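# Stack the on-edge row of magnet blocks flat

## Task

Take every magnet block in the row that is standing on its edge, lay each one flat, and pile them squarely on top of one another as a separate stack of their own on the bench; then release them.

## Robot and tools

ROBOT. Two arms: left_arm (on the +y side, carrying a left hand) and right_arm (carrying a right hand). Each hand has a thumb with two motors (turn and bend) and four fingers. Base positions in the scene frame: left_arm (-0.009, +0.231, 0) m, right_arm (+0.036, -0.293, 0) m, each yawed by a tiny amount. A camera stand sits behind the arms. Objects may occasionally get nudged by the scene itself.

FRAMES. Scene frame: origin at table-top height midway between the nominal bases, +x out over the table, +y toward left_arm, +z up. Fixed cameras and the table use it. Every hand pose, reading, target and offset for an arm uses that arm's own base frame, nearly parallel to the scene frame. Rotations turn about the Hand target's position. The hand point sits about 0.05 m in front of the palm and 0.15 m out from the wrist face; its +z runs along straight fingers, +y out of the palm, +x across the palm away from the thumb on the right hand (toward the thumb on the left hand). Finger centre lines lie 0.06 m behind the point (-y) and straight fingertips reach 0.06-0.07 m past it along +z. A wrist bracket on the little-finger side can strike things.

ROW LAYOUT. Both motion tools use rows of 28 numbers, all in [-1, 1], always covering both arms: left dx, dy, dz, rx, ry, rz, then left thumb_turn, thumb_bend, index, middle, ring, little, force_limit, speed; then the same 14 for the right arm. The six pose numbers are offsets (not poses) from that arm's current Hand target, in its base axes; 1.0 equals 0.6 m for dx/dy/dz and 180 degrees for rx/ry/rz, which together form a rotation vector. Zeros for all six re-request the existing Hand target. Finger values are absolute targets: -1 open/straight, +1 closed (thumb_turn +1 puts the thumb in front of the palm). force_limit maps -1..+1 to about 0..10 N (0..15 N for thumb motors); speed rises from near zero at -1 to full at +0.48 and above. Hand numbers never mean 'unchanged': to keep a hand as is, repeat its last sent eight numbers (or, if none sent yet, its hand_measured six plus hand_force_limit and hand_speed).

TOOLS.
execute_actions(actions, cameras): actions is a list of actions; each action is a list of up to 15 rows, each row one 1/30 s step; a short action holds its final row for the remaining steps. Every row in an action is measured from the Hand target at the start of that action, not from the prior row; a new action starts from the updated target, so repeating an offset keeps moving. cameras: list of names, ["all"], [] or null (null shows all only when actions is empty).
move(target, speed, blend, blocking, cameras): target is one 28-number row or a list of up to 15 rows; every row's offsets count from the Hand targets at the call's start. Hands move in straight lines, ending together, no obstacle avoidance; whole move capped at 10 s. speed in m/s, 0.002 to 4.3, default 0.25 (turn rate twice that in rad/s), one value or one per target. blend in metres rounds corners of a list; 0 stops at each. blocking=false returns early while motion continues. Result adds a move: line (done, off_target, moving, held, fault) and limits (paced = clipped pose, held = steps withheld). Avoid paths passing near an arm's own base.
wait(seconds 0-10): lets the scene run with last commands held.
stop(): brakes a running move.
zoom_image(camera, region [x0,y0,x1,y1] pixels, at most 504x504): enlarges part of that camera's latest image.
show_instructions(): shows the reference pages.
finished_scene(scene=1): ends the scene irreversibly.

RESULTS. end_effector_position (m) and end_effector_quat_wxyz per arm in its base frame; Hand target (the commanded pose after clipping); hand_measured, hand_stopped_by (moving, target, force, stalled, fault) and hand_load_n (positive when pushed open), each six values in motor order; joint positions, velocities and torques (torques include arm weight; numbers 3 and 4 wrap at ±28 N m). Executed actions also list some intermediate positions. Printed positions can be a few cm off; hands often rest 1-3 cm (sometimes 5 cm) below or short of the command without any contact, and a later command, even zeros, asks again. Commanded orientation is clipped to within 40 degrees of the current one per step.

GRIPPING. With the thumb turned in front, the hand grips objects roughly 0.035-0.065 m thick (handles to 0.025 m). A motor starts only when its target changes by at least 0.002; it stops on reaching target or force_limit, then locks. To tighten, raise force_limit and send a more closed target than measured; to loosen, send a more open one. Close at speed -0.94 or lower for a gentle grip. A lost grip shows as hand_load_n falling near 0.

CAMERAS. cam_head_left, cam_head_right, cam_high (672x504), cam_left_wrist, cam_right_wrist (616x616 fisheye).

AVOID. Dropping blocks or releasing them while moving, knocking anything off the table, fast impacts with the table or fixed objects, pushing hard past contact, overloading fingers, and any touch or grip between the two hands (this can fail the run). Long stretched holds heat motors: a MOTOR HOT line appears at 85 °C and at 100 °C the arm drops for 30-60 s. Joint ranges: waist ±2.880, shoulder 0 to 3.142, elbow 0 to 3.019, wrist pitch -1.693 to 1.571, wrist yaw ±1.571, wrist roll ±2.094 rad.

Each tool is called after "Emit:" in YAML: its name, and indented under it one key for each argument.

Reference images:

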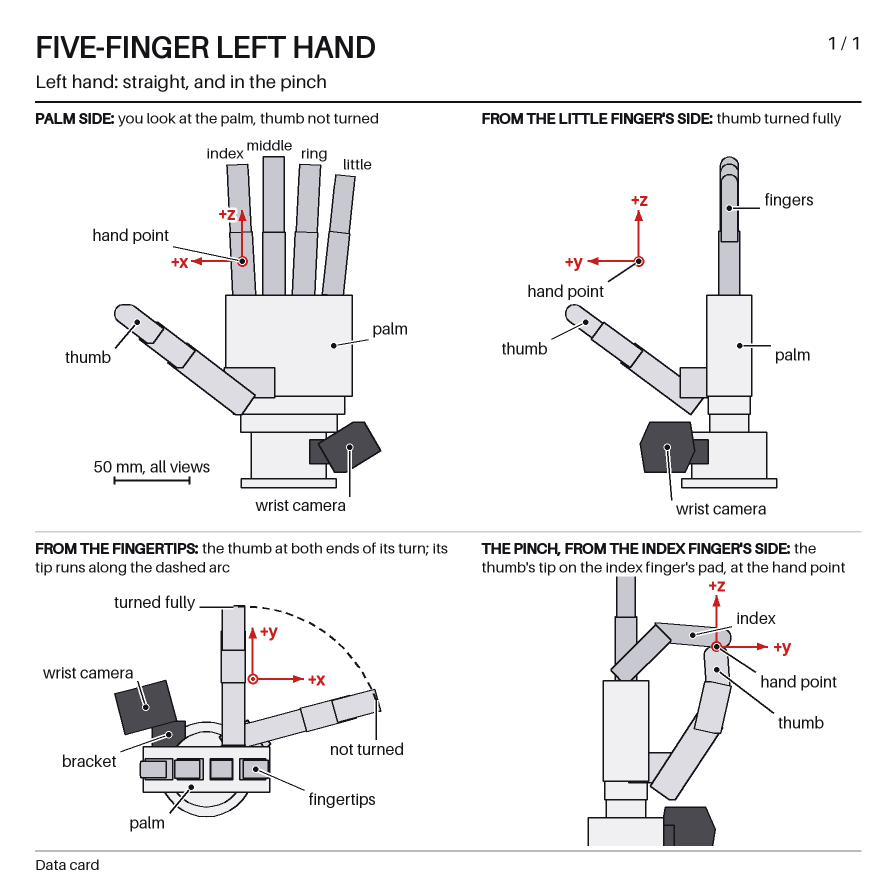

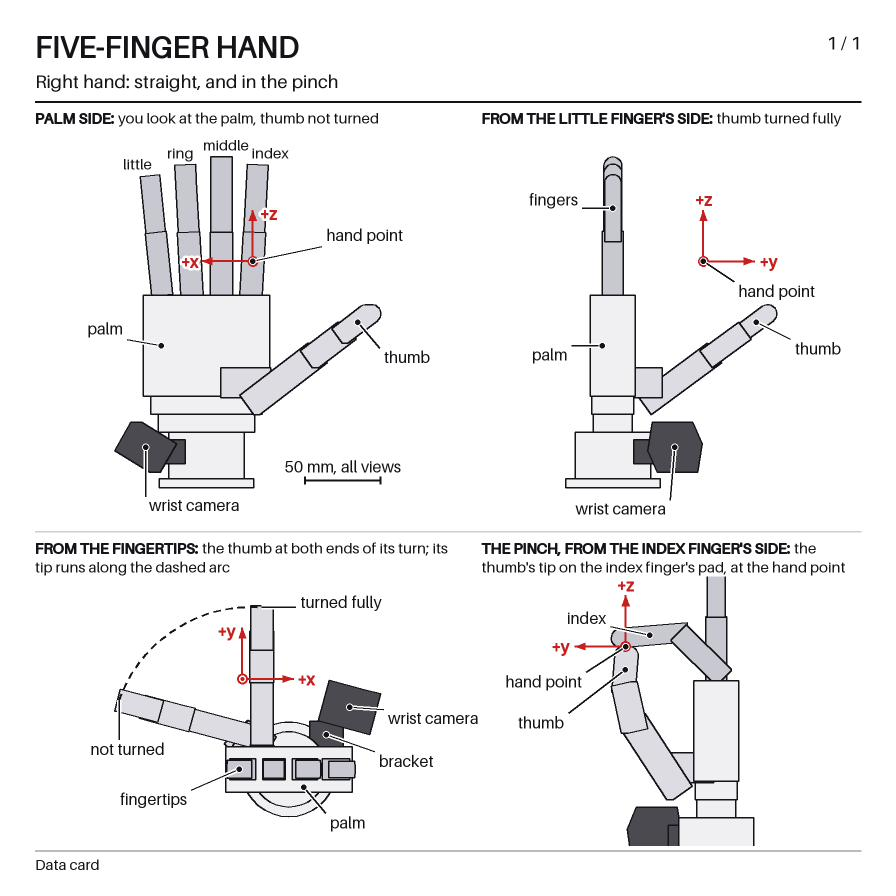

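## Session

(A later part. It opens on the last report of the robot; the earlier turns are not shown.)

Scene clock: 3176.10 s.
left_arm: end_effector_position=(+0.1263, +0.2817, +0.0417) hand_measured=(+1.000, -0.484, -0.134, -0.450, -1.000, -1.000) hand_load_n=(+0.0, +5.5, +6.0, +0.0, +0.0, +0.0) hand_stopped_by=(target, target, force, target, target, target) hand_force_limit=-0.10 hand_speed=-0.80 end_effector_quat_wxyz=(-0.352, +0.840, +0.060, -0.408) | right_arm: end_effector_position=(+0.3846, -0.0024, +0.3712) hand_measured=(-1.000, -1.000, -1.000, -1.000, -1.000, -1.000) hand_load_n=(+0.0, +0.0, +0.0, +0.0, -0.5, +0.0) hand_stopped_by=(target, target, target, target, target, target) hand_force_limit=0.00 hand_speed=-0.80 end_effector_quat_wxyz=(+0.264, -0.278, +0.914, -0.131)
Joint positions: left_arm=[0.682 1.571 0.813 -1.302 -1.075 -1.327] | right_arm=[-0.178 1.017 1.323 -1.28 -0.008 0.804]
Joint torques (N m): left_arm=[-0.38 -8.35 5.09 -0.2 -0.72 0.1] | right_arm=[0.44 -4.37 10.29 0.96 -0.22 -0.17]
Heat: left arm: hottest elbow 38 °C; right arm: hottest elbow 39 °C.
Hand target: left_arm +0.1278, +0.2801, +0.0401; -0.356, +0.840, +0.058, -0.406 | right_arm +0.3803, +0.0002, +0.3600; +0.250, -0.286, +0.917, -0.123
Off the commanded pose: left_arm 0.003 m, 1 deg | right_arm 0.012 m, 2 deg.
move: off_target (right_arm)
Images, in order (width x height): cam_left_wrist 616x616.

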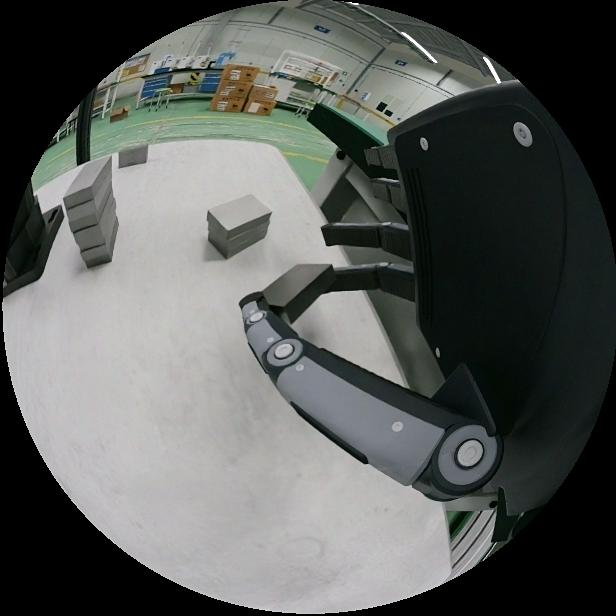

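Emit:
move:
  target:
    - [0, 0, -0.0372, 0, 0, 0, 1, -0.48, 0.1, -0.45, -1, -1, -0.1, -0.8, 0, 0, 0, 0, 0, 0, -1, -1, -1, -1, -1, -1, 0, -0.8]
    - [0, 0, -0.0422, 0, 0, 0, 1, -0.48, 0.1, -0.45, -1, -1, -0.1, -0.8, 0, 0, 0, 0, 0, 0, -1, -1, -1, -1, -1, -1, 0, -0.8]
  speed: [0.06, 0.03]

Emit:
execute_actions:
  actions:
    - [[0, 0, 0, 0, 0, 0, 1, -0.68, -0.35, -0.45, -1, -1, -0.1, -0.7, 0, 0, 0, 0, 0, 0, -1, -1, -1, -1, -1, -1, 0, -0.8]]
    - [[0, 0, 0, 0, 0, 0, 1, -0.68, -0.35, -0.45, -1, -1, -0.1, -0.7, 0, 0, 0, 0, 0, 0, -1, -1, -1, -1, -1, -1, 0, -0.8]]
    - [[0, 0, 0, 0, 0, 0, 1, -0.68, -0.35, -0.45, -1, -1, -0.1, -0.7, 0, 0, 0, 0, 0, 0, -1, -1, -1, -1, -1, -1, 0, -0.8]]
  cameras: ["cam_left_wrist"]

Scene clock: 3189.37 s.
left_arm: end_effector_position=(+0.1288, +0.2838, +0.0194) hand_measured=(+1.000, -0.484, -0.134, -0.450, -1.000, -1.000) hand_load_n=(+0.0, +5.0, +6.0, +0.0, +0.0, +0.0) hand_stopped_by=(target, target, force, target, target, target) hand_force_limit=-0.10 hand_speed=-0.80 end_effector_quat_wxyz=(-0.355, +0.841, +0.064, -0.403) | right_arm: end_effector_position=(+0.3846, -0.0024, +0.3712) hand_measured=(-1.000, -1.000, -1.000, -1.000, -1.000, -1.000) hand_load_n=(+0.0, +0.0, +0.0, +0.0, +0.0, +0.0) hand_stopped_by=(target, target, target, target, target, target) hand_force_limit=0.00 hand_speed=-0.80 end_effector_quat_wxyz=(+0.264, -0.278, +0.914, -0.131)
Joint positions: left_arm=[0.682 1.619 0.797 -1.224 -1.075 -1.327] | right_arm=[-0.178 1.017 1.323 -1.28 -0.008 0.804]
Joint torques (N m): left_arm=[-0.38 -8.12 4.3 -0.2 -0.73 0.11] | right_arm=[0.32 -4.31 10.4 0.96 -0.19 -0.17]
Heat: left arm: hottest elbow 37 °C; right arm: hottest elbow 39 °C.
Hand target: left_arm +0.1278, +0.2801, +0.0148; -0.355, +0.840, +0.058, -0.406 | right_arm +0.3803, +0.0002, +0.3600; +0.250, -0.286, +0.917, -0.123
Off the commanded pose: left_arm 0.006 m, 1 deg | right_arm 0.012 m, 2 deg.
move: off_target (right_arm)

Scene clock: 3191.07 s.
left_arm: end_effector_position=(+0.1288, +0.2840, +0.0194) hand_measured=(+1.000, -0.680, -0.350, -0.450, -1.000, -1.000) hand_load_n=(+0.0, +0.0, +0.0, +0.0, +0.0, +0.0) hand_stopped_by=(target, target, target, target, target, target) hand_force_limit=-0.10 hand_speed=-0.70 end_effector_quat_wxyz=(-0.356, +0.841, +0.064, -0.403) | right_arm: end_effector_position=(+0.3846, -0.0024, +0.3712) hand_measured=(-1.000, -1.000, -1.000, -1.000, -1.000, -1.000) hand_load_n=(+0.0, +0.0, +0.0, +0.0, +0.0, +0.0) hand_stopped_by=(target, target, target, target, target, target) hand_force_limit=0.00 hand_speed=-0.80 end_effector_quat_wxyz=(+0.264, -0.278, +0.914, -0.131)
Joint positions: left_arm=[0.682 1.619 0.797 -1.224 -1.076 -1.327] | right_arm=[-0.178 1.017 1.323 -1.28 -0.008 0.804]
Joint torques (N m): left_arm=[-0.26 -8.12 4.31 -0.18 -0.71 0.1] | right_arm=[0.5 -4.42 10.28 0.96 -0.22 -0.18]
Heat: left arm: hottest elbow 36 °C; right arm: hottest elbow 39 °C.
Hand target: left_arm +0.1279, +0.2801, +0.0148; -0.356, +0.840, +0.058, -0.406 | right_arm +0.3803, +0.0002, +0.3600; +0.250, -0.286, +0.917, -0.123
Off the commanded pose: left_arm 0.006 m, 1 deg | right_arm 0.012 m, 2 deg.
Step readings (end_effector_position of left_arm | right_arm):
0: (+0.1288, +0.2838, +0.0194) | (+0.3846, -0.0024, +0.3712)
1: (+0.1288, +0.2838, +0.0194) | (+0.3846, -0.0024, +0.3712)
2: (+0.1289, +0.2838, +0.0193) | (+0.3846, -0.0024, +0.3712)
4: (+0.1289, +0.2839, +0.0194) | (+0.3846, -0.0024, +0.3712)
8: (+0.1289, +0.2839, +0.0194) | (+0.3846, -0.0024, +0.3712)
15: (+0.1288, +0.2840, +0.0194) | (+0.3846, -0.0024, +0.3712)
16: (+0.1288, +0.2840, +0.0194) | (+0.3846, -0.0024, +0.3712)
17: (+0.1288, +0.2840, +0.0194) | (+0.3846, -0.0024, +0.3712)
19: (+0.1288, +0.2840, +0.0194) | (+0.3846, -0.0024, +0.3712)
23: (+0.1288, +0.2840, +0.0194) | (+0.3846, -0.0024, +0.3712)
30: (+0.1288, +0.2840, +0.0194) | (+0.3846, -0.0024, +0.3712)
31: (+0.1288, +0.2840, +0.0194) | (+0.3846, -0.0024, +0.3712)
32: (+0.1288, +0.2840, +0.0194) | (+0.3846, -0.0024, +0.3712)
34: (+0.1288, +0.2840, +0.0194) | (+0.3846, -0.0024, +0.3712)
38: (+0.1288, +0.2840, +0.0194) | (+0.3846, -0.0024, +0.3712)
45: (+0.1288, +0.2840, +0.0194) | (+0.3846, -0.0024, +0.3712)
Images, in order (width x height): cam_left_wrist 616x616.

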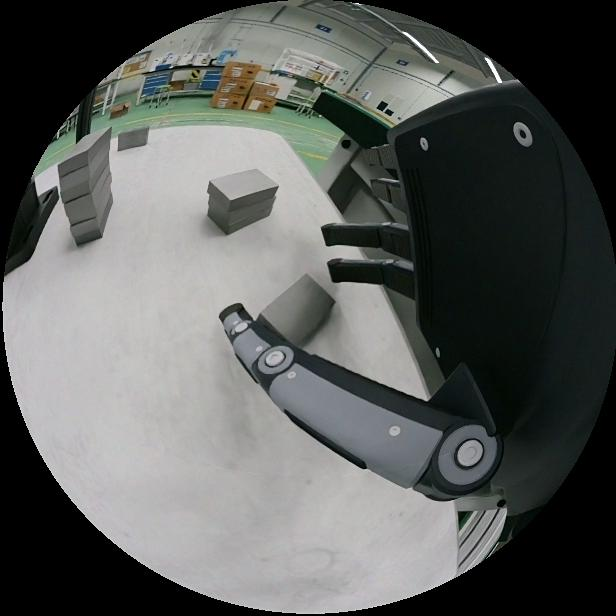

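Emit:
move:
  target:
    - [0, 0.0, 0.05, 0, 0, 0, 1, -0.75, -0.45, -0.45, -1, -1, -0.1, -0.7, 0, 0, 0, 0, 0, 0, -1, -1, -1, -1, -1, -1, 0, -0.8]
    - [0, 0.0, 0.11, 0, 0, 0, 1, -0.75, -0.45, -0.45, -1, -1, -0.1, -0.7, 0, 0, 0, 0, 0, 0, -1, -1, -1, -1, -1, -1, 0, -0.8]
    - [0, 0.005, 0.11, 0.1114, -0.1914, 0.0033, 1, -0.75, -0.45, -0.45, -1, -1, -0.1, -0.7, 0, 0, 0, 0, 0, 0, -1, -1, -1, -1, -1, -1, 0, -0.8]
    - [-0.0018, 0.0167, 0.035, 0.1114, -0.1914, 0.0033, 1, -0.75, -0.45, -0.45, -1, -1, -0.1, -0.7, 0, 0, 0, 0, 0, 0, -1, -1, -1, -1, -1, -1, 0, -0.8]
  speed: [0.06, 0.15, 0.3, 0.1]
  blend: [0.005, 0.01, 0.01, 0]
  cameras: ["cam_left_wrist"]

Emit:
zoom_image:
  camera: "cam_left_wrist"
  region: [200, 210, 330, 340]

Scene clock: 3215.20 s.
left_arm: end_effector_position=(+0.1322, +0.2897, +0.0396) hand_measured=(+1.000, -0.750, -0.450, -0.450, -1.000, -1.000) hand_load_n=(+0.0, +0.0, +0.0, +0.0, +0.0, +0.0) hand_stopped_by=(target, target, target, target, target, target) hand_force_limit=-0.10 hand_speed=-0.70 end_effector_quat_wxyz=(-0.461, +0.848, +0.231, -0.121) | right_arm: end_effector_position=(+0.3846, -0.0024, +0.3712) hand_measured=(-1.000, -1.000, -1.000, -1.000, -1.000, -1.000) hand_load_n=(+0.0, +0.0, +0.0, +0.0, +0.0, +0.0) hand_stopped_by=(target, target, target, target, target, target) hand_force_limit=0.00 hand_speed=-0.80 end_effector_quat_wxyz=(+0.264, -0.278, +0.914, -0.131)
Joint positions: left_arm=[0.761 1.087 0.434 -0.569 -0.951 -1.16] | right_arm=[-0.178 1.017 1.323 -1.28 -0.008 0.804]
Joint torques (N m): left_arm=[1.38 -2.78 6.71 1.4 -0.58 0.19] | right_arm=[0.32 -4.13 10.25 0.9 -0.23 -0.17]
Heat: left arm: hottest elbow 35 °C; right arm: hottest elbow 39 °C.
Hand target: left_arm +0.1268, +0.2901, +0.0358; -0.459, +0.848, +0.233, -0.126 | right_arm +0.3803, +0.0002, +0.3600; +0.250, -0.286, +0.917, -0.123
Off the commanded pose: left_arm 0.007 m, 1 deg | right_arm 0.012 m, 2 deg.
move: off_target (right_arm)
Images, in order (width x height): cam_left_wrist 616x616.

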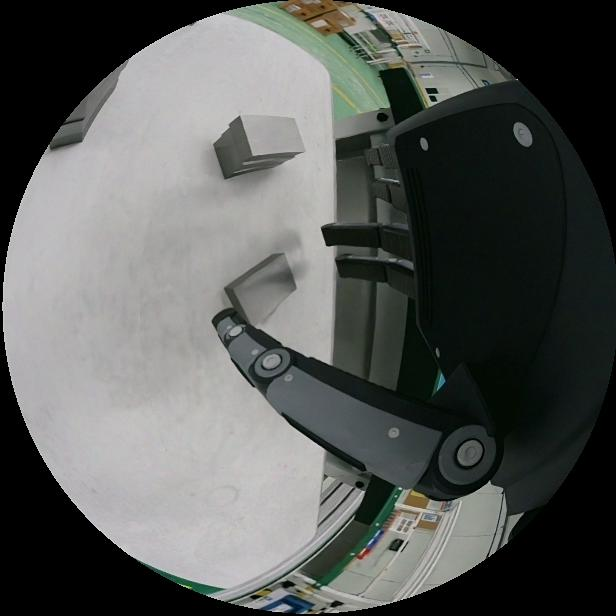

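Scaled by 3.877 from the camera's 616x616 image, which has a finer 880x880 frame.

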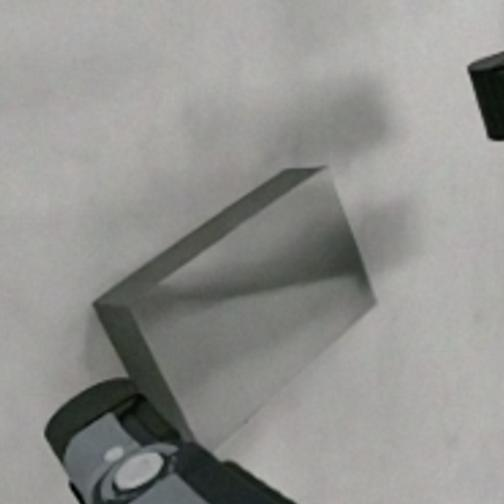

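Emit:
move:
  target:
    - [0.0005, 0.0005, -0.0355, 0, 0, 0, 1, -0.75, -0.45, -0.45, -1, -1, -0.1, -0.7, 0, 0, 0, 0, 0, 0, -1, -1, -1, -1, -1, -1, 0, -0.8]
  speed: 0.08
  cameras: ["cam_left_wrist"]

Emit:
execute_actions:
  actions:
    - [[0, 0, 0, 0, 0, 0, 1, -0.5, 0.05, 0.05, -1, -1, -0.2, -0.8, 0, 0, 0, 0, 0, 0, -1, -1, -1, -1, -1, -1, 0, -0.8]]
    - [[0, 0, 0, 0, 0, 0, 1, -0.5, 0.05, 0.05, -1, -1, -0.2, -0.8, 0, 0, 0, 0, 0, 0, -1, -1, -1, -1, -1, -1, 0, -0.8]]
    - [[0, 0, 0, 0, 0, 0, 1, -0.5, 0.05, 0.05, -1, -1, -0.2, -0.8, 0, 0, 0, 0, 0, 0, -1, -1, -1, -1, -1, -1, 0, -0.8]]
    - [[0, 0, 0, 0, 0, 0, 1, -0.5, 0.05, 0.05, -1, -1, -0.2, -0.8, 0, 0, 0, 0, 0, 0, -1, -1, -1, -1, -1, -1, 0, -0.8]]
  cameras: ["cam_left_wrist"]

Emit:
zoom_image:
  camera: "cam_left_wrist"
  region: [205, 230, 315, 320]

Scene clock: 3238.93 s.
left_arm: end_effector_position=(+0.1336, +0.2914, +0.0217) hand_measured=(+1.000, -0.750, -0.450, -0.450, -1.000, -1.000) hand_load_n=(-2.0, +0.5, +0.0, +0.0, +0.0, +0.0) hand_stopped_by=(target, target, target, target, target, target) hand_force_limit=-0.10 hand_speed=-0.70 end_effector_quat_wxyz=(-0.463, +0.848, +0.230, -0.119) | right_arm: end_effector_position=(+0.3846, -0.0024, +0.3712) hand_measured=(-1.000, -1.000, -1.000, -1.000, -1.000, -1.000) hand_load_n=(+0.0, +0.0, +0.0, +0.0, -0.5, +0.0) hand_stopped_by=(target, target, target, target, target, target) hand_force_limit=0.00 hand_speed=-0.80 end_effector_quat_wxyz=(+0.264, -0.278, +0.914, -0.131)
Joint positions: left_arm=[0.761 1.144 0.407 -0.476 -0.953 -1.154] | right_arm=[-0.178 1.017 1.323 -1.28 -0.008 0.804]
Joint torques (N m): left_arm=[1.44 -2.32 5.98 1.52 -0.52 0.12] | right_arm=[0.32 -4.42 10.25 0.98 -0.22 -0.18]
Heat: left arm: hottest elbow 34 °C; right arm: hottest elbow 39 °C.
Hand target: left_arm +0.1271, +0.2904, +0.0145; -0.459, +0.848, +0.233, -0.126 | right_arm +0.3803, +0.0002, +0.3600; +0.250, -0.286, +0.917, -0.123
Off the commanded pose: left_arm 0.010 m, 1 deg | right_arm 0.012 m, 2 deg.
move: off_target (right_arm)
Images, in order (width x height): cam_left_wrist 616x616.

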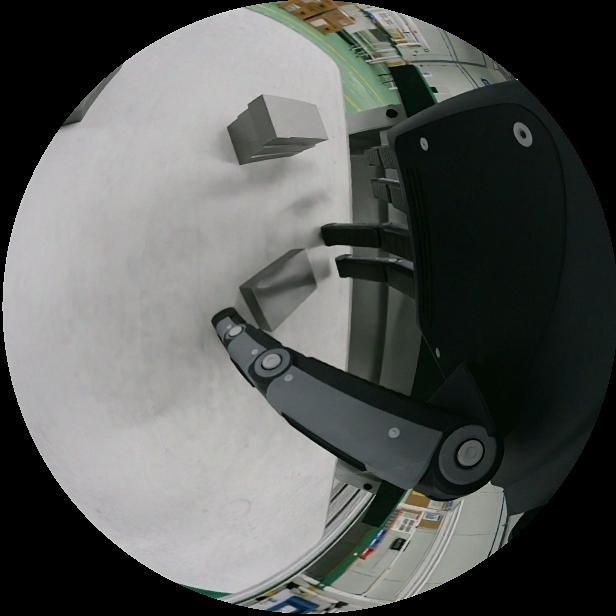

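Scene clock: 3241.13 s.
left_arm: end_effector_position=(+0.1329, +0.2940, +0.0232) hand_measured=(+1.000, -0.556, -0.066, -0.102, -1.000, -1.000) hand_load_n=(-1.5, +10.0, +10.5, +3.0, +0.0, -0.5) hand_stopped_by=(target, force, force, force, target, target) hand_force_limit=-0.20 hand_speed=-0.80 end_effector_quat_wxyz=(-0.467, +0.844, +0.234, -0.119) | right_arm: end_effector_position=(+0.3846, -0.0024, +0.3712) hand_measured=(-1.000, -1.000, -1.000, -1.000, -1.000, -1.000) hand_load_n=(+0.0, -0.5, +0.0, +0.0, +0.0, -0.5) hand_stopped_by=(target, target, target, target, target, target) hand_force_limit=0.00 hand_speed=-0.80 end_effector_quat_wxyz=(+0.264, -0.278, +0.914, -0.131)
Joint positions: left_arm=[0.765 1.145 0.407 -0.467 -0.961 -1.154] | right_arm=[-0.178 1.017 1.323 -1.28 -0.008 0.804]
Joint torques (N m): left_arm=[1.2 -2.37 5.96 1.16 -0.19 0.13] | right_arm=[0.38 -4.19 10.25 0.92 -0.21 -0.18]
Heat: left arm: hottest elbow 34 °C; right arm: hottest elbow 39 °C.
Hand target: left_arm +0.1270, +0.2904, +0.0145; -0.459, +0.848, +0.233, -0.126 | right_arm +0.3803, +0.0002, +0.3600; +0.250, -0.286, +0.917, -0.123
Off the commanded pose: left_arm 0.011 m, 1 deg | right_arm 0.012 m, 2 deg.
Step readings (end_effector_position of left_arm | right_arm):
0: (+0.1336, +0.2914, +0.0217) | (+0.3846, -0.0024, +0.3712)
1: (+0.1336, +0.2914, +0.0217) | (+0.3846, -0.0024, +0.3712)
2: (+0.1336, +0.2914, +0.0217) | (+0.3846, -0.0024, +0.3712)
4: (+0.1339, +0.2912, +0.0215) | (+0.3846, -0.0024, +0.3712)
8: (+0.1339, +0.2920, +0.0219) | (+0.3846, -0.0024, +0.3712)
15: (+0.1330, +0.2937, +0.0230) | (+0.3846, -0.0024, +0.3712)
16: (+0.1330, +0.2938, +0.0231) | (+0.3846, -0.0024, +0.3712)
17: (+0.1330, +0.2939, +0.0232) | (+0.3846, -0.0024, +0.3712)
19: (+0.1330, +0.2939, +0.0232) | (+0.3846, -0.0024, +0.3712)
23: (+0.1330, +0.2939, +0.0232) | (+0.3846, -0.0024, +0.3712)
30: (+0.1329, +0.2940, +0.0232) | (+0.3846, -0.0024, +0.3712)
31: (+0.1329, +0.2940, +0.0232) | (+0.3846, -0.0024, +0.3712)
32: (+0.1329, +0.2940, +0.0232) | (+0.3846, -0.0024, +0.3712)
34: (+0.1329, +0.2940, +0.0232) | (+0.3846, -0.0024, +0.3712)
38: (+0.1329, +0.2940, +0.0232) | (+0.3846, -0.0024, +0.3712)
45: (+0.1329, +0.2940, +0.0232) | (+0.3846, -0.0024, +0.3712)
46: (+0.1329, +0.2940, +0.0232) | (+0.3846, -0.0024, +0.3712)
47: (+0.1329, +0.2940, +0.0232) | (+0.3846, -0.0024, +0.3712)
49: (+0.1329, +0.2940, +0.0232) | (+0.3846, -0.0024, +0.3712)
53: (+0.1329, +0.2940, +0.0232) | (+0.3846, -0.0024, +0.3712)
60: (+0.1329, +0.2940, +0.0232) | (+0.3846, -0.0024, +0.3712)
Images, in order (width x height): cam_left_wrist 616x616.

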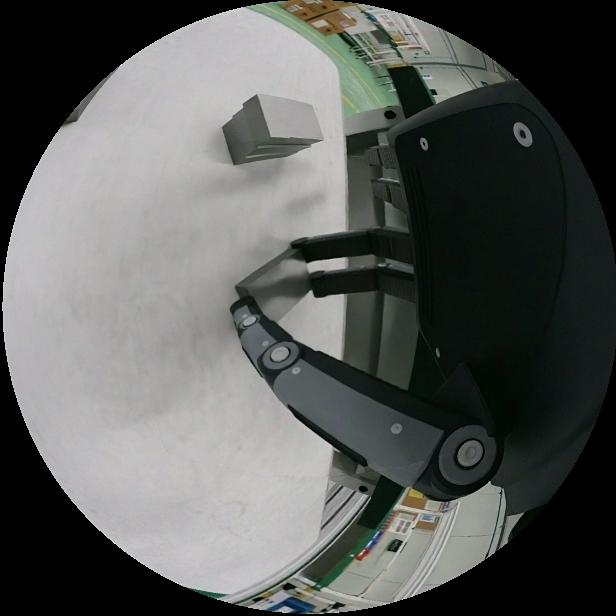

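Scaled by 4.582 from the camera's 616x616 image, which has a finer 880x880 frame.

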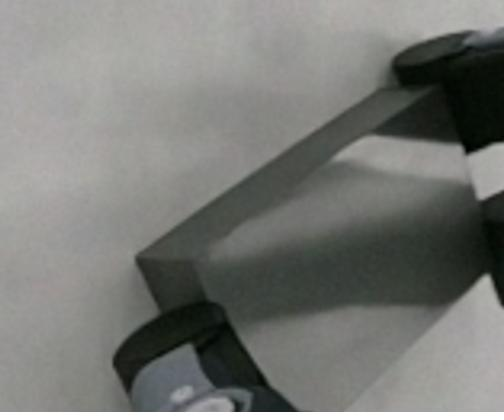

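Emit:
zoom_image:
  camera: "cam_left_wrist"
  region: [205, 80, 335, 180]

Scaled by 3.877 from the camera's 616x616 image, which has a finer 880x880 frame.

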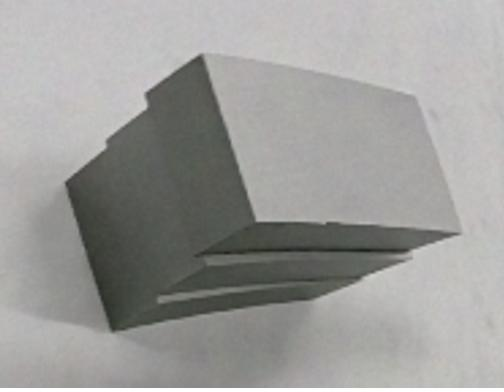

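Emit:
zoom_image:
  camera: "cam_left_wrist"
  region: [225, 235, 315, 325]

Scaled by 5.600 from the camera's 616x616 image, which has a finer 880x880 frame.

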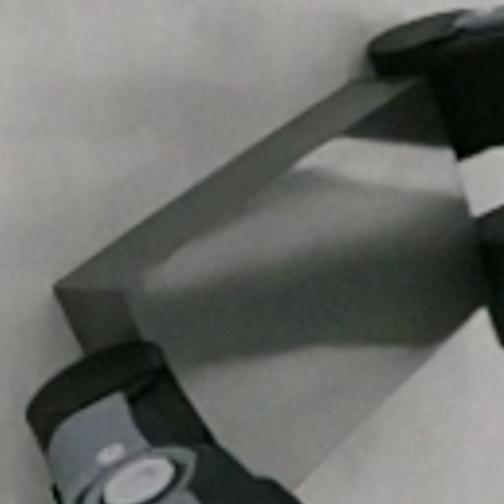

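Emit:
move:
  target:
    - [0, 0.0415, 0.165, 0, 0, 0, 1, -0.5, 0.05, 0.05, -1, -1, -0.2, -0.8, 0, 0, 0, 0, 0, 0, -1, -1, -1, -1, -1, -1, 0, -0.8]
    - [-0.1225, -0.005, 0.17, 0, 0, -0.009, 1, -0.5, 0.05, 0.05, -1, -1, -0.2, -0.8, 0, 0, 0, 0, 0, 0, -1, -1, -1, -1, -1, -1, 0, -0.8]
    - [-0.1225, -0.0248, 0.1, 0, 0, -0.009, 1, -0.5, 0.05, 0.05, -1, -1, -0.2, -0.8, 0, 0, 0, 0, 0, 0, -1, -1, -1, -1, -1, -1, 0, -0.8]
  speed: [0.1, 0.12, 0.08]
  blend: [0.02, 0.02, 0]
  cameras: ["cam_left_wrist"]

Emit:
zoom_image:
  camera: "cam_left_wrist"
  region: [195, 230, 325, 340]

Scene clock: 3284.73 s.
left_arm: end_effector_position=(+0.0503, +0.2742, +0.0756) hand_measured=(+1.000, -0.558, -0.066, -0.102, -1.000, -1.000) hand_load_n=(-1.0, +10.5, +10.0, +2.0, +0.0, +0.0) hand_stopped_by=(target, force, force, force, target, target) hand_force_limit=-0.20 hand_speed=-0.80 end_effector_quat_wxyz=(-0.457, +0.852, +0.222, -0.124) | right_arm: end_effector_position=(+0.3846, -0.0024, +0.3712) hand_measured=(-1.000, -1.000, -1.000, -1.000, -1.000, -1.000) hand_load_n=(+0.0, +0.0, +0.0, +0.0, +0.0, +0.0) hand_stopped_by=(target, target, target, target, target, target) hand_force_limit=0.00 hand_speed=-0.80 end_effector_quat_wxyz=(+0.264, -0.278, +0.914, -0.131)
Joint positions: left_arm=[1.036 0.668 0.332 -0.592 -0.811 -0.76] | right_arm=[-0.178 1.017 1.323 -1.28 -0.008 0.804]
Joint torques (N m): left_arm=[-0.44 1.08 8.8 2.06 -0.61 0.09] | right_arm=[0.44 -4.07 10.18 0.91 -0.22 -0.17]
Heat: left arm: hottest elbow 34 °C; right arm: hottest elbow 39 °C.
Hand target: left_arm +0.0535, +0.2755, +0.0745; -0.461, +0.851, +0.221, -0.120 | right_arm +0.3803, +0.0002, +0.3600; +0.250, -0.286, +0.917, -0.123
Off the commanded pose: left_arm 0.004 m, 1 deg | right_arm 0.012 m, 2 deg.
move: off_target (right_arm)
Images, in order (width x height): cam_left_wrist 616x616.

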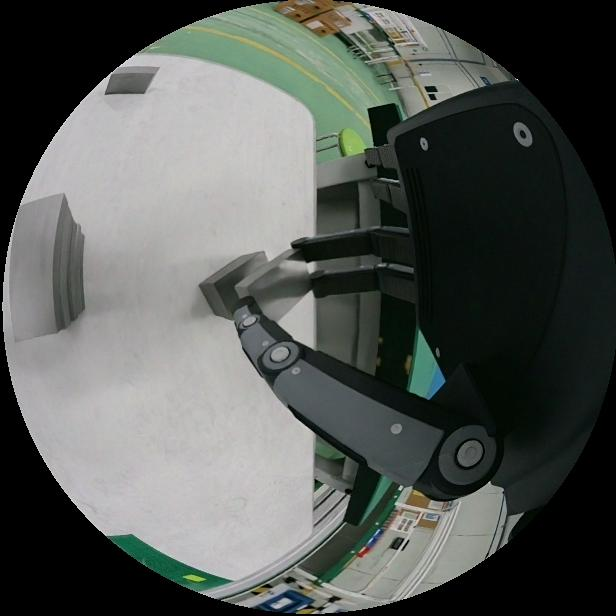

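Scaled by 3.877 from the camera's 616x616 image, which has a finer 880x880 frame.

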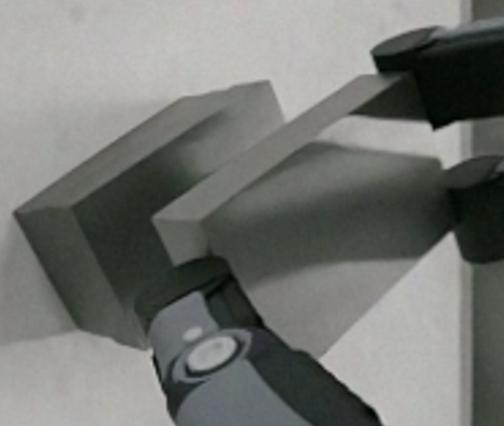

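Emit:
move:
  target:
    - [-0.0022, -0.0020, -0.0195, 0, 0, 0, 1, -0.5, 0.05, 0.05, -1, -1, -0.2, -0.8, 0, 0, 0, 0, 0, 0, -1, -1, -1, -1, -1, -1, 0, -0.8]
  speed: 0.05
  cameras: ["cam_left_wrist"]

Emit:
zoom_image:
  camera: "cam_left_wrist"
  region: [205, 230, 315, 320]

Scene clock: 3292.37 s.
left_arm: end_effector_position=(+0.0501, +0.2739, +0.0652) hand_measured=(+1.000, -0.558, -0.066, -0.102, -1.000, -1.000) hand_load_n=(-1.5, +10.5, +10.0, +2.0, +0.0, +0.0) hand_stopped_by=(target, force, force, force, target, target) hand_force_limit=-0.20 hand_speed=-0.80 end_effector_quat_wxyz=(-0.459, +0.852, +0.223, -0.122) | right_arm: end_effector_position=(+0.3846, -0.0024, +0.3712) hand_measured=(-1.000, -1.000, -1.000, -1.000, -1.000, -1.000) hand_load_n=(-0.5, +0.0, +0.0, +0.0, +0.0, +0.0) hand_stopped_by=(target, target, target, target, target, target) hand_force_limit=0.00 hand_speed=-0.80 end_effector_quat_wxyz=(+0.264, -0.278, +0.914, -0.131)
Joint positions: left_arm=[1.036 0.683 0.305 -0.547 -0.811 -0.76] | right_arm=[-0.178 1.017 1.323 -1.28 -0.008 0.804]
Joint torques (N m): left_arm=[-0.21 1.03 8.47 2.06 -0.54 0.11] | right_arm=[0.5 -4.01 10.28 0.91 -0.21 -0.19]
Heat: left arm: hottest elbow 34 °C; right arm: hottest elbow 39 °C.
Hand target: left_arm +0.0521, +0.2743, +0.0628; -0.461, +0.851, +0.221, -0.120 | right_arm +0.3803, +0.0002, +0.3600; +0.250, -0.286, +0.917, -0.123
Off the commanded pose: left_arm 0.003 m, 0 deg | right_arm 0.012 m, 2 deg.
move: off_target (right_arm)
Images, in order (width x height): cam_left_wrist 616x616.

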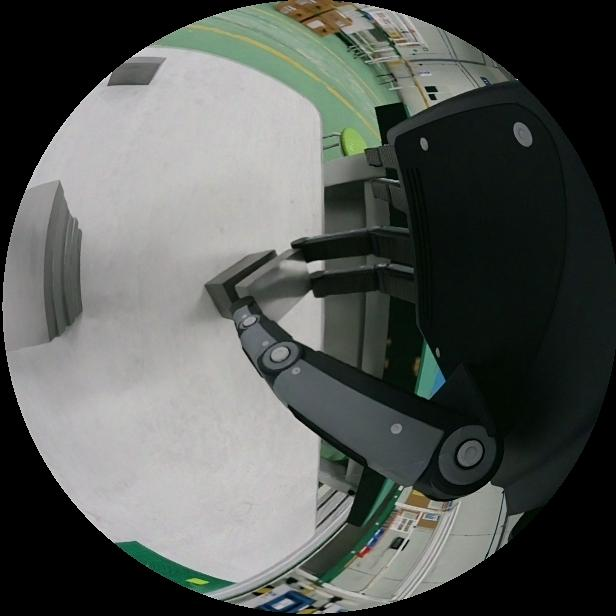

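Scaled by 4.582 from the camera's 616x616 image, which has a finer 880x880 frame.

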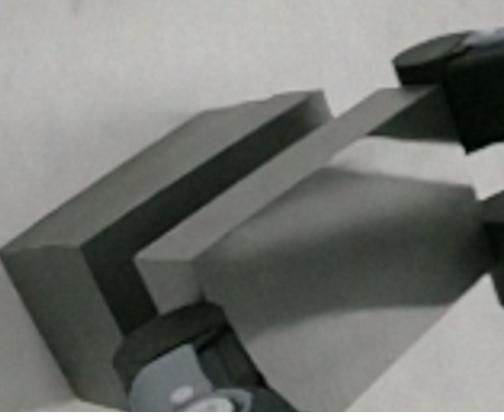

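Emit:
move:
  target:
    - [0.0020, -0.0040, -0.0080, 0, 0, 0, 1, -0.5, 0.05, 0.05, -1, -1, -0.2, -0.8, 0, 0, 0, 0, 0, 0, -1, -1, -1, -1, -1, -1, 0, -0.8]
  speed: 0.05
  cameras: ["cam_left_wrist"]

Emit:
zoom_image:
  camera: "cam_left_wrist"
  region: [205, 230, 315, 320]

Scene clock: 3305.00 s.
left_arm: end_effector_position=(+0.0494, +0.2715, +0.0603) hand_measured=(+1.000, -0.558, -0.066, -0.102, -1.000, -1.000) hand_load_n=(-1.5, +10.5, +10.0, +2.0, +0.0, +0.0) hand_stopped_by=(target, force, force, force, target, target) hand_force_limit=-0.20 hand_speed=-0.80 end_effector_quat_wxyz=(-0.457, +0.852, +0.222, -0.125) | right_arm: end_effector_position=(+0.3846, -0.0024, +0.3712) hand_measured=(-1.000, -1.000, -1.000, -1.000, -1.000, -1.000) hand_load_n=(+0.0, +0.0, +0.0, +0.0, +0.0, +0.0) hand_stopped_by=(target, target, target, target, target, target) hand_force_limit=0.00 hand_speed=-0.80 end_effector_quat_wxyz=(+0.264, -0.278, +0.914, -0.131)
Joint positions: left_arm=[1.03 0.687 0.295 -0.542 -0.817 -0.767] | right_arm=[-0.178 1.017 1.323 -1.28 -0.008 0.804]
Joint torques (N m): left_arm=[-0.62 1.08 8.39 1.98 -0.61 0.03] | right_arm=[0.15 -4.37 10.32 1.01 -0.2 -0.18]
Heat: left arm: hottest elbow 34 °C; right arm: hottest elbow 39 °C.
Hand target: left_arm +0.0534, +0.2720, +0.0581; -0.461, +0.851, +0.221, -0.119 | right_arm +0.3803, +0.0002, +0.3600; +0.250, -0.286, +0.917, -0.123
Off the commanded pose: left_arm 0.005 m, 1 deg | right_arm 0.012 m, 2 deg.
move: off_target (right_arm)
Images, in order (width x height): cam_left_wrist 616x616.

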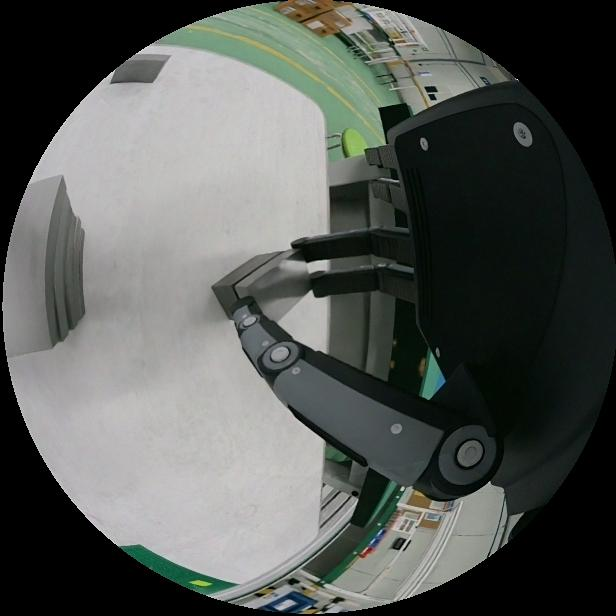

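Scaled by 4.582 from the camera's 616x616 image, which has a finer 880x880 frame.

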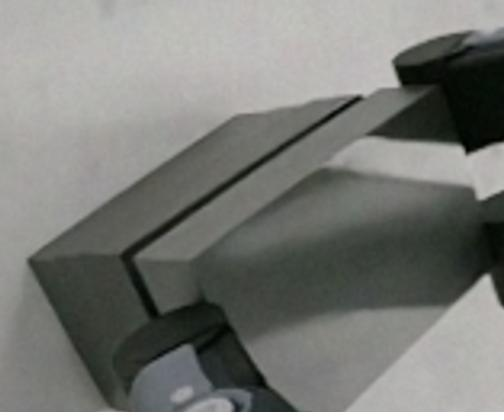

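Emit:
move:
  target:
    - [0.0035, 0.0010, -0.0035, 0, 0, -0.006, 1, -0.5, 0.05, 0.05, -1, -1, -0.2, -0.8, 0, 0, 0, 0, 0, 0, -1, -1, -1, -1, -1, -1, 0, -0.8]
  speed: 0.04
  cameras: ["cam_left_wrist"]

Emit:
zoom_image:
  camera: "cam_left_wrist"
  region: [205, 230, 315, 320]

Scene clock: 3317.47 s.
left_arm: end_effector_position=(+0.0520, +0.2730, +0.0589) hand_measured=(+1.000, -0.558, -0.066, -0.102, -1.000, -1.000) hand_load_n=(-1.5, +10.5, +10.0, +2.0, +0.0, +0.0) hand_stopped_by=(target, force, force, force, target, target) hand_force_limit=-0.20 hand_speed=-0.80 end_effector_quat_wxyz=(-0.460, +0.852, +0.221, -0.118) | right_arm: end_effector_position=(+0.3846, -0.0024, +0.3712) hand_measured=(-1.000, -1.000, -1.000, -1.000, -1.000, -1.000) hand_load_n=(+0.0, +0.0, +0.0, +0.0, +0.0, +0.0) hand_stopped_by=(target, target, target, target, target, target) hand_force_limit=0.00 hand_speed=-0.80 end_effector_quat_wxyz=(+0.264, -0.278, +0.914, -0.131)
Joint positions: left_arm=[1.03 0.688 0.287 -0.517 -0.808 -0.76] | right_arm=[-0.178 1.017 1.323 -1.28 -0.008 0.804]
Joint torques (N m): left_arm=[-0.62 1.08 8.38 2.1 -0.47 0.16] | right_arm=[0.38 -4.37 10.21 0.87 -0.23 -0.18]
Heat: left arm: hottest elbow 35 °C; right arm: hottest elbow 39 °C.
Hand target: left_arm +0.0555, +0.2725, +0.0559; -0.462, +0.853, +0.213, -0.115 | right_arm +0.3803, +0.0002, +0.3600; +0.250, -0.286, +0.917, -0.123
Off the commanded pose: left_arm 0.005 m, 1 deg | right_arm 0.012 m, 2 deg.
move: off_target (right_arm)
Images, in order (width x height): cam_left_wrist 616x616.

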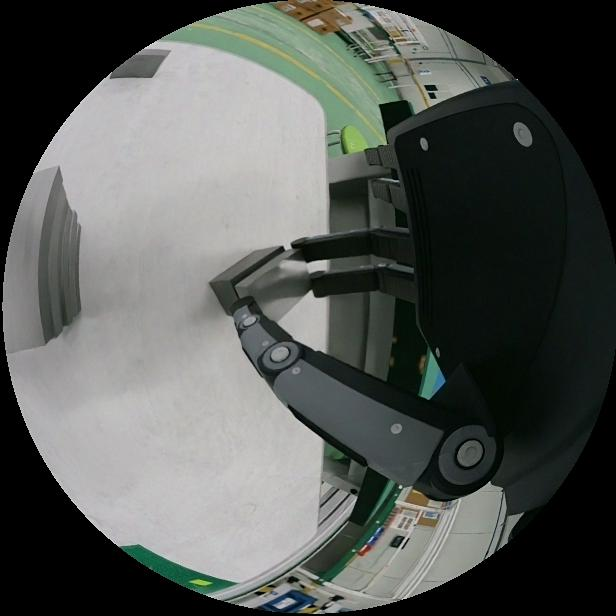

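Scaled by 4.582 from the camera's 616x616 image, which has a finer 880x880 frame.

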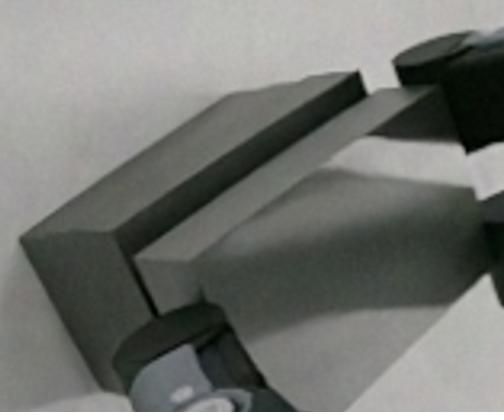

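Emit:
move:
  target:
    - [-0.0022, -0.0018, -0.0035, 0, 0, -0.011, 1, -0.5, 0.05, 0.05, -1, -1, -0.2, -0.8, 0, 0, 0, 0, 0, 0, -1, -1, -1, -1, -1, -1, 0, -0.8]
  speed: 0.04
  cameras: ["cam_left_wrist"]

Emit:
zoom_image:
  camera: "cam_left_wrist"
  region: [205, 230, 315, 320]

Scene clock: 3333.90 s.
left_arm: end_effector_position=(+0.0571, +0.2714, +0.0555) hand_measured=(+1.000, -0.558, -0.066, -0.102, -1.000, -1.000) hand_load_n=(-1.0, +10.5, +10.0, +2.0, +0.0, +0.0) hand_stopped_by=(target, force, force, force, target, target) hand_force_limit=-0.20 hand_speed=-0.80 end_effector_quat_wxyz=(-0.461, +0.859, +0.196, -0.107) | right_arm: end_effector_position=(+0.3846, -0.0024, +0.3712) hand_measured=(-1.000, -1.000, -1.000, -1.000, -1.000, -1.000) hand_load_n=(+0.0, +0.0, +0.0, +0.0, +0.0, +0.0) hand_stopped_by=(target, target, target, target, target, target) hand_force_limit=0.00 hand_speed=-0.80 end_effector_quat_wxyz=(+0.264, -0.278, +0.914, -0.131)
Joint positions: left_arm=[1.03 0.67 0.269 -0.479 -0.774 -0.699] | right_arm=[-0.178 1.017 1.323 -1.28 -0.008 0.804]
Joint torques (N m): left_arm=[1.14 0.03 8.2 2.06 -0.42 0.17] | right_arm=[0.32 -4.13 10.21 1.01 -0.22 -0.16]
Heat: left arm: hottest elbow 34 °C; right arm: hottest elbow 39 °C.
Hand target: left_arm +0.0542, +0.2716, +0.0540; -0.464, +0.857, +0.198, -0.107 | right_arm +0.3803, +0.0002, +0.3600; +0.250, -0.286, +0.917, -0.123
Off the commanded pose: left_arm 0.003 m, 0 deg | right_arm 0.012 m, 2 deg.
move: off_target (right_arm)
Images, in order (width x height): cam_left_wrist 616x616.

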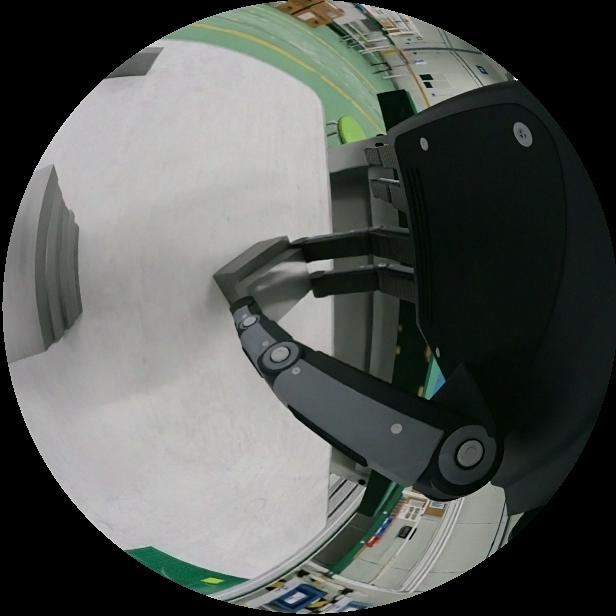

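Scaled by 4.582 from the camera's 616x616 image, which has a finer 880x880 frame.

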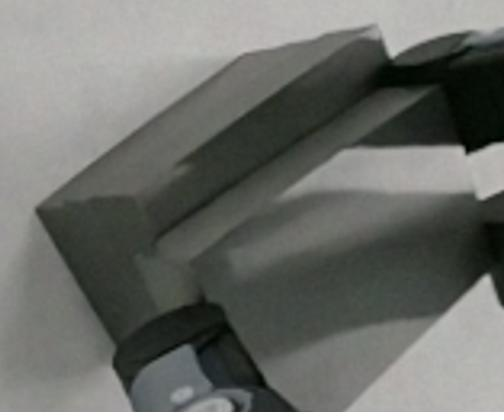

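Emit:
zoom_image:
  camera: "cam_left_wrist"
  region: [205, 230, 275, 300]

Emit:
zoom_image:
  camera: "cam_left_wrist"
  region: [255, 225, 325, 295]

Scaled by 7.200 from the camera's 616x616 image, which has a finer 880x880 frame.

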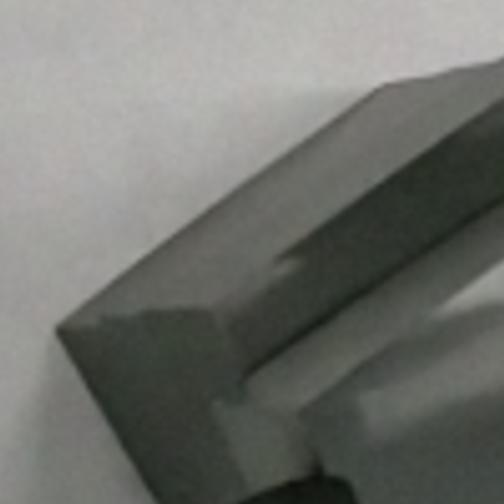

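Scaled by 7.200 from the camera's 616x616 image, which has a finer 880x880 frame.

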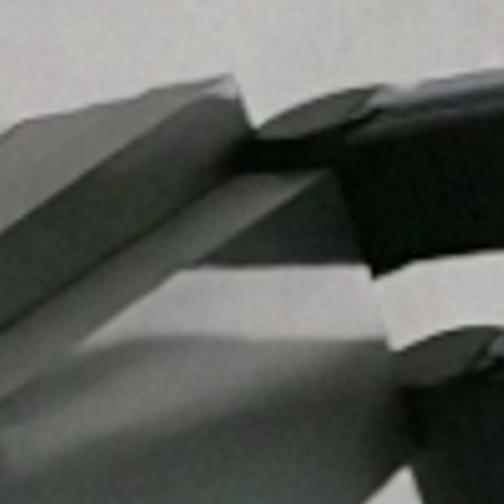

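Emit:
move:
  target:
    - [0, 0.03, 0.06, 0, 0, 0, 1, -0.5, 0.05, 0.05, -1, -1, -0.2, -0.8, 0, 0, 0, 0, 0, 0, -1, -1, -1, -1, -1, -1, 0, -0.8]
    - [0.0005, 0.0032, 0.0167, 0, 0, 0, 1, -0.5, 0.05, 0.05, -1, -1, -0.2, -0.8, 0, 0, 0, 0, 0, 0, -1, -1, -1, -1, -1, -1, 0, -0.8]
  speed: 0.06
  cameras: ["cam_left_wrist"]

Emit:
zoom_image:
  camera: "cam_left_wrist"
  region: [205, 230, 315, 320]

Scene clock: 3363.10 s.
left_arm: end_effector_position=(+0.0494, +0.2707, +0.0599) hand_measured=(+1.000, -0.558, -0.066, -0.102, -1.000, -1.000) hand_load_n=(-1.5, +10.5, +10.0, +2.0, +0.0, +0.0) hand_stopped_by=(target, force, force, force, target, target) hand_force_limit=-0.20 hand_speed=-0.80 end_effector_quat_wxyz=(-0.455, +0.861, +0.196, -0.117) | right_arm: end_effector_position=(+0.3846, -0.0024, +0.3712) hand_measured=(-1.000, -1.000, -1.000, -1.000, -1.000, -1.000) hand_load_n=(+0.0, +0.0, +0.0, +0.0, +0.0, +0.0) hand_stopped_by=(target, target, target, target, target, target) hand_force_limit=0.00 hand_speed=-0.80 end_effector_quat_wxyz=(+0.264, -0.278, +0.914, -0.131)
Joint positions: left_arm=[1.059 0.657 0.284 -0.512 -0.765 -0.674] | right_arm=[-0.178 1.017 1.323 -1.28 -0.008 0.804]
Joint torques (N m): left_arm=[-0.62 0.09 9.06 1.98 -0.57 0.06] | right_arm=[0.38 -4.19 10.25 1.01 -0.22 -0.17]
Heat: left arm: hottest elbow 35 °C; right arm: hottest elbow 39 °C.
Hand target: left_arm +0.0545, +0.2734, +0.0638; -0.464, +0.857, +0.198, -0.107 | right_arm +0.3803, +0.0002, +0.3600; +0.250, -0.286, +0.917, -0.123
Off the commanded pose: left_arm 0.007 m, 2 deg | right_arm 0.012 m, 2 deg.
move: off_target (right_arm)
Images, in order (width x height): cam_left_wrist 616x616.

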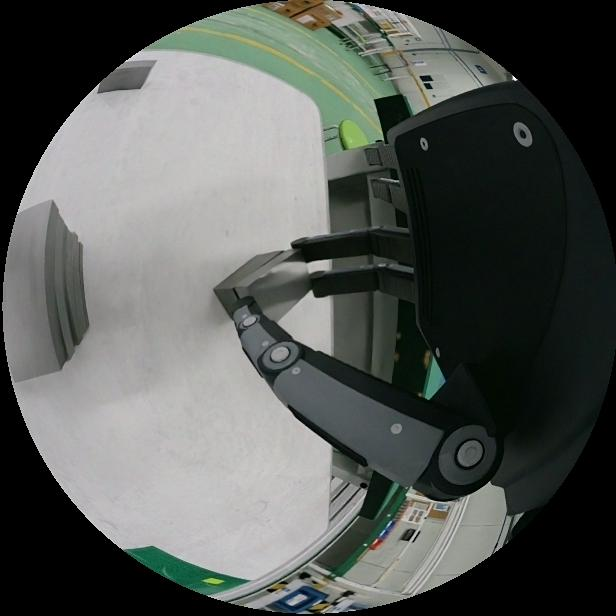

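Scaled by 4.582 from the camera's 616x616 image, which has a finer 880x880 frame.

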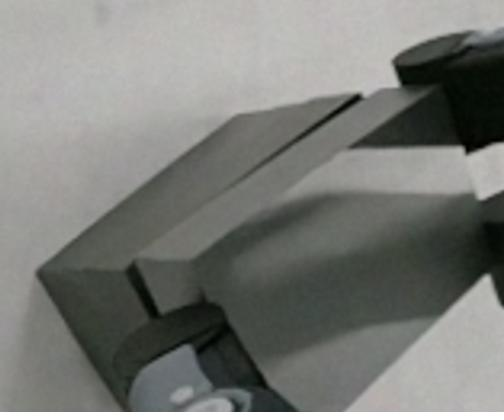

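Emit:
move:
  target:
    - [0, 0.05, 0.09, 0, 0, 0, 1, -0.5, 0.05, 0.05, -1, -1, -0.2, -0.8, 0, 0, 0, 0, 0, 0, -1, -1, -1, -1, -1, -1, 0, -0.8]
    - [0.0, 0.001, 0.006, 0, 0, 0, 1, -0.5, 0.05, 0.05, -1, -1, -0.2, -0.8, 0, 0, 0, 0, 0, 0, -1, -1, -1, -1, -1, -1, 0, -0.8]
  speed: 0.07
  cameras: ["cam_left_wrist"]

Emit:
zoom_image:
  camera: "cam_left_wrist"
  region: [205, 230, 315, 320]

Scene clock: 3379.83 s.
left_arm: end_effector_position=(+0.0495, +0.2717, +0.0647) hand_measured=(+1.000, -0.558, -0.066, -0.102, -1.000, -1.000) hand_load_n=(-1.0, +10.5, +10.0, +2.0, +0.0, +0.0) hand_stopped_by=(target, force, force, force, target, target) hand_force_limit=-0.20 hand_speed=-0.80 end_effector_quat_wxyz=(-0.455, +0.861, +0.196, -0.118) | right_arm: end_effector_position=(+0.3846, -0.0024, +0.3712) hand_measured=(-1.000, -1.000, -1.000, -1.000, -1.000, -1.000) hand_load_n=(+0.0, +0.0, +0.0, +0.0, +0.0, +0.0) hand_stopped_by=(target, target, target, target, target, target) hand_force_limit=0.00 hand_speed=-0.80 end_effector_quat_wxyz=(+0.264, -0.278, +0.914, -0.131)
Joint positions: left_arm=[1.061 0.653 0.297 -0.529 -0.764 -0.673] | right_arm=[-0.178 1.017 1.323 -1.28 -0.008 0.804]
Joint torques (N m): left_arm=[-0.56 0.03 8.81 2.14 -0.56 -0.01] | right_arm=[0.44 -4.25 10.29 1.02 -0.22 -0.17]
Heat: left arm: hottest elbow 36 °C; right arm: hottest elbow 39 °C.
Hand target: left_arm +0.0545, +0.2740, +0.0675; -0.464, +0.857, +0.198, -0.107 | right_arm +0.3803, +0.0002, +0.3600; +0.250, -0.286, +0.917, -0.123
Off the commanded pose: left_arm 0.006 m, 2 deg | right_arm 0.012 m, 2 deg.
move: off_target (right_arm)
Images, in order (width x height): cam_left_wrist 616x616.

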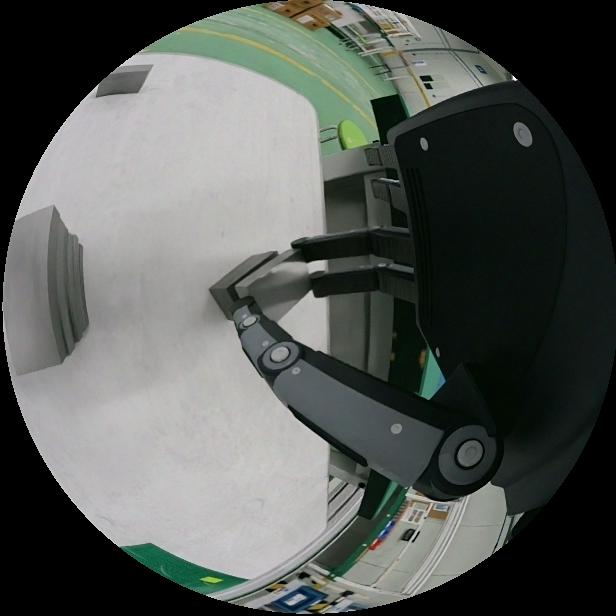

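Scaled by 4.582 from the camera's 616x616 image, which has a finer 880x880 frame.

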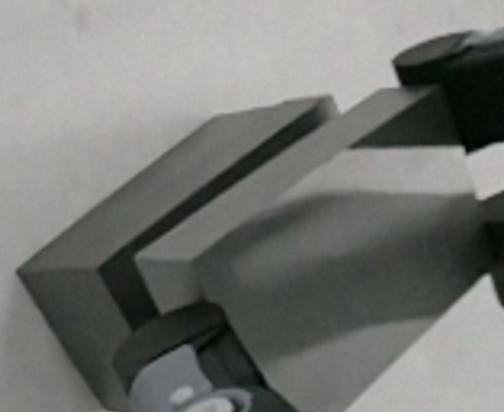

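Emit:
move:
  target:
    - [0.0033, -0.0008, -0.0115, 0, 0, 0, 1, -0.5, 0.05, 0.05, -1, -1, -0.2, -0.8, 0, 0, 0, 0, 0, 0, -1, -1, -1, -1, -1, -1, 0, -0.8]
  speed: 0.04
  cameras: ["cam_left_wrist"]

Emit:
zoom_image:
  camera: "cam_left_wrist"
  region: [205, 230, 315, 320]

Scene clock: 3387.13 s.
left_arm: end_effector_position=(+0.0523, +0.2728, +0.0625) hand_measured=(+1.000, -0.558, -0.066, -0.102, -1.000, -1.000) hand_load_n=(-1.0, +10.5, +10.0, +2.0, +0.0, +0.0) hand_stopped_by=(target, force, force, force, target, target) hand_force_limit=-0.20 hand_speed=-0.80 end_effector_quat_wxyz=(-0.460, +0.858, +0.199, -0.113) | right_arm: end_effector_position=(+0.3846, -0.0024, +0.3712) hand_measured=(-1.000, -1.000, -1.000, -1.000, -1.000, -1.000) hand_load_n=(+0.0, -0.5, +0.0, +0.0, +0.0, +0.0) hand_stopped_by=(target, target, target, target, target, target) hand_force_limit=0.00 hand_speed=-0.80 end_effector_quat_wxyz=(+0.264, -0.278, +0.914, -0.131)
Joint positions: left_arm=[1.049 0.658 0.286 -0.505 -0.772 -0.685] | right_arm=[-0.178 1.017 1.323 -1.28 -0.008 0.804]
Joint torques (N m): left_arm=[-0.67 1.2 8.55 2.07 -0.57 -0.01] | right_arm=[0.44 -4.31 10.25 0.91 -0.21 -0.16]
Heat: left arm: hottest elbow 36 °C; right arm: hottest elbow 39 °C.
Hand target: left_arm +0.0565, +0.2734, +0.0605; -0.464, +0.857, +0.198, -0.107 | right_arm +0.3803, +0.0002, +0.3600; +0.250, -0.286, +0.917, -0.123
Off the commanded pose: left_arm 0.005 m, 1 deg | right_arm 0.012 m, 2 deg.
move: off_target (right_arm)
Images, in order (width x height): cam_left_wrist 616x616.

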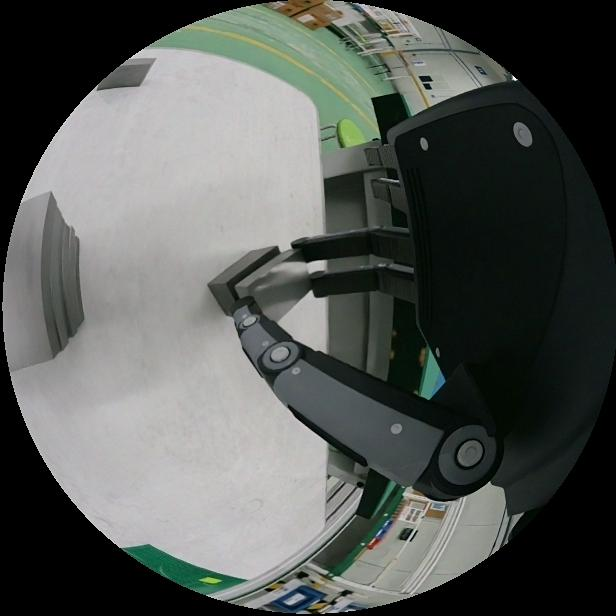

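Scaled by 4.582 from the camera's 616x616 image, which has a finer 880x880 frame.

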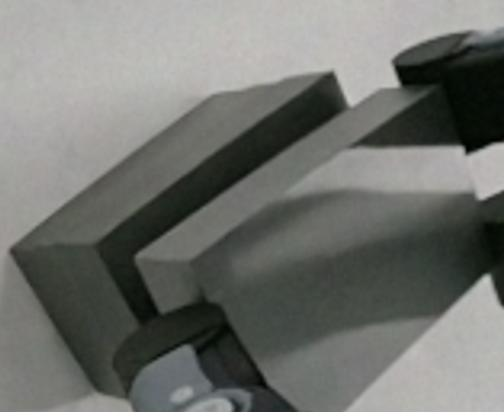

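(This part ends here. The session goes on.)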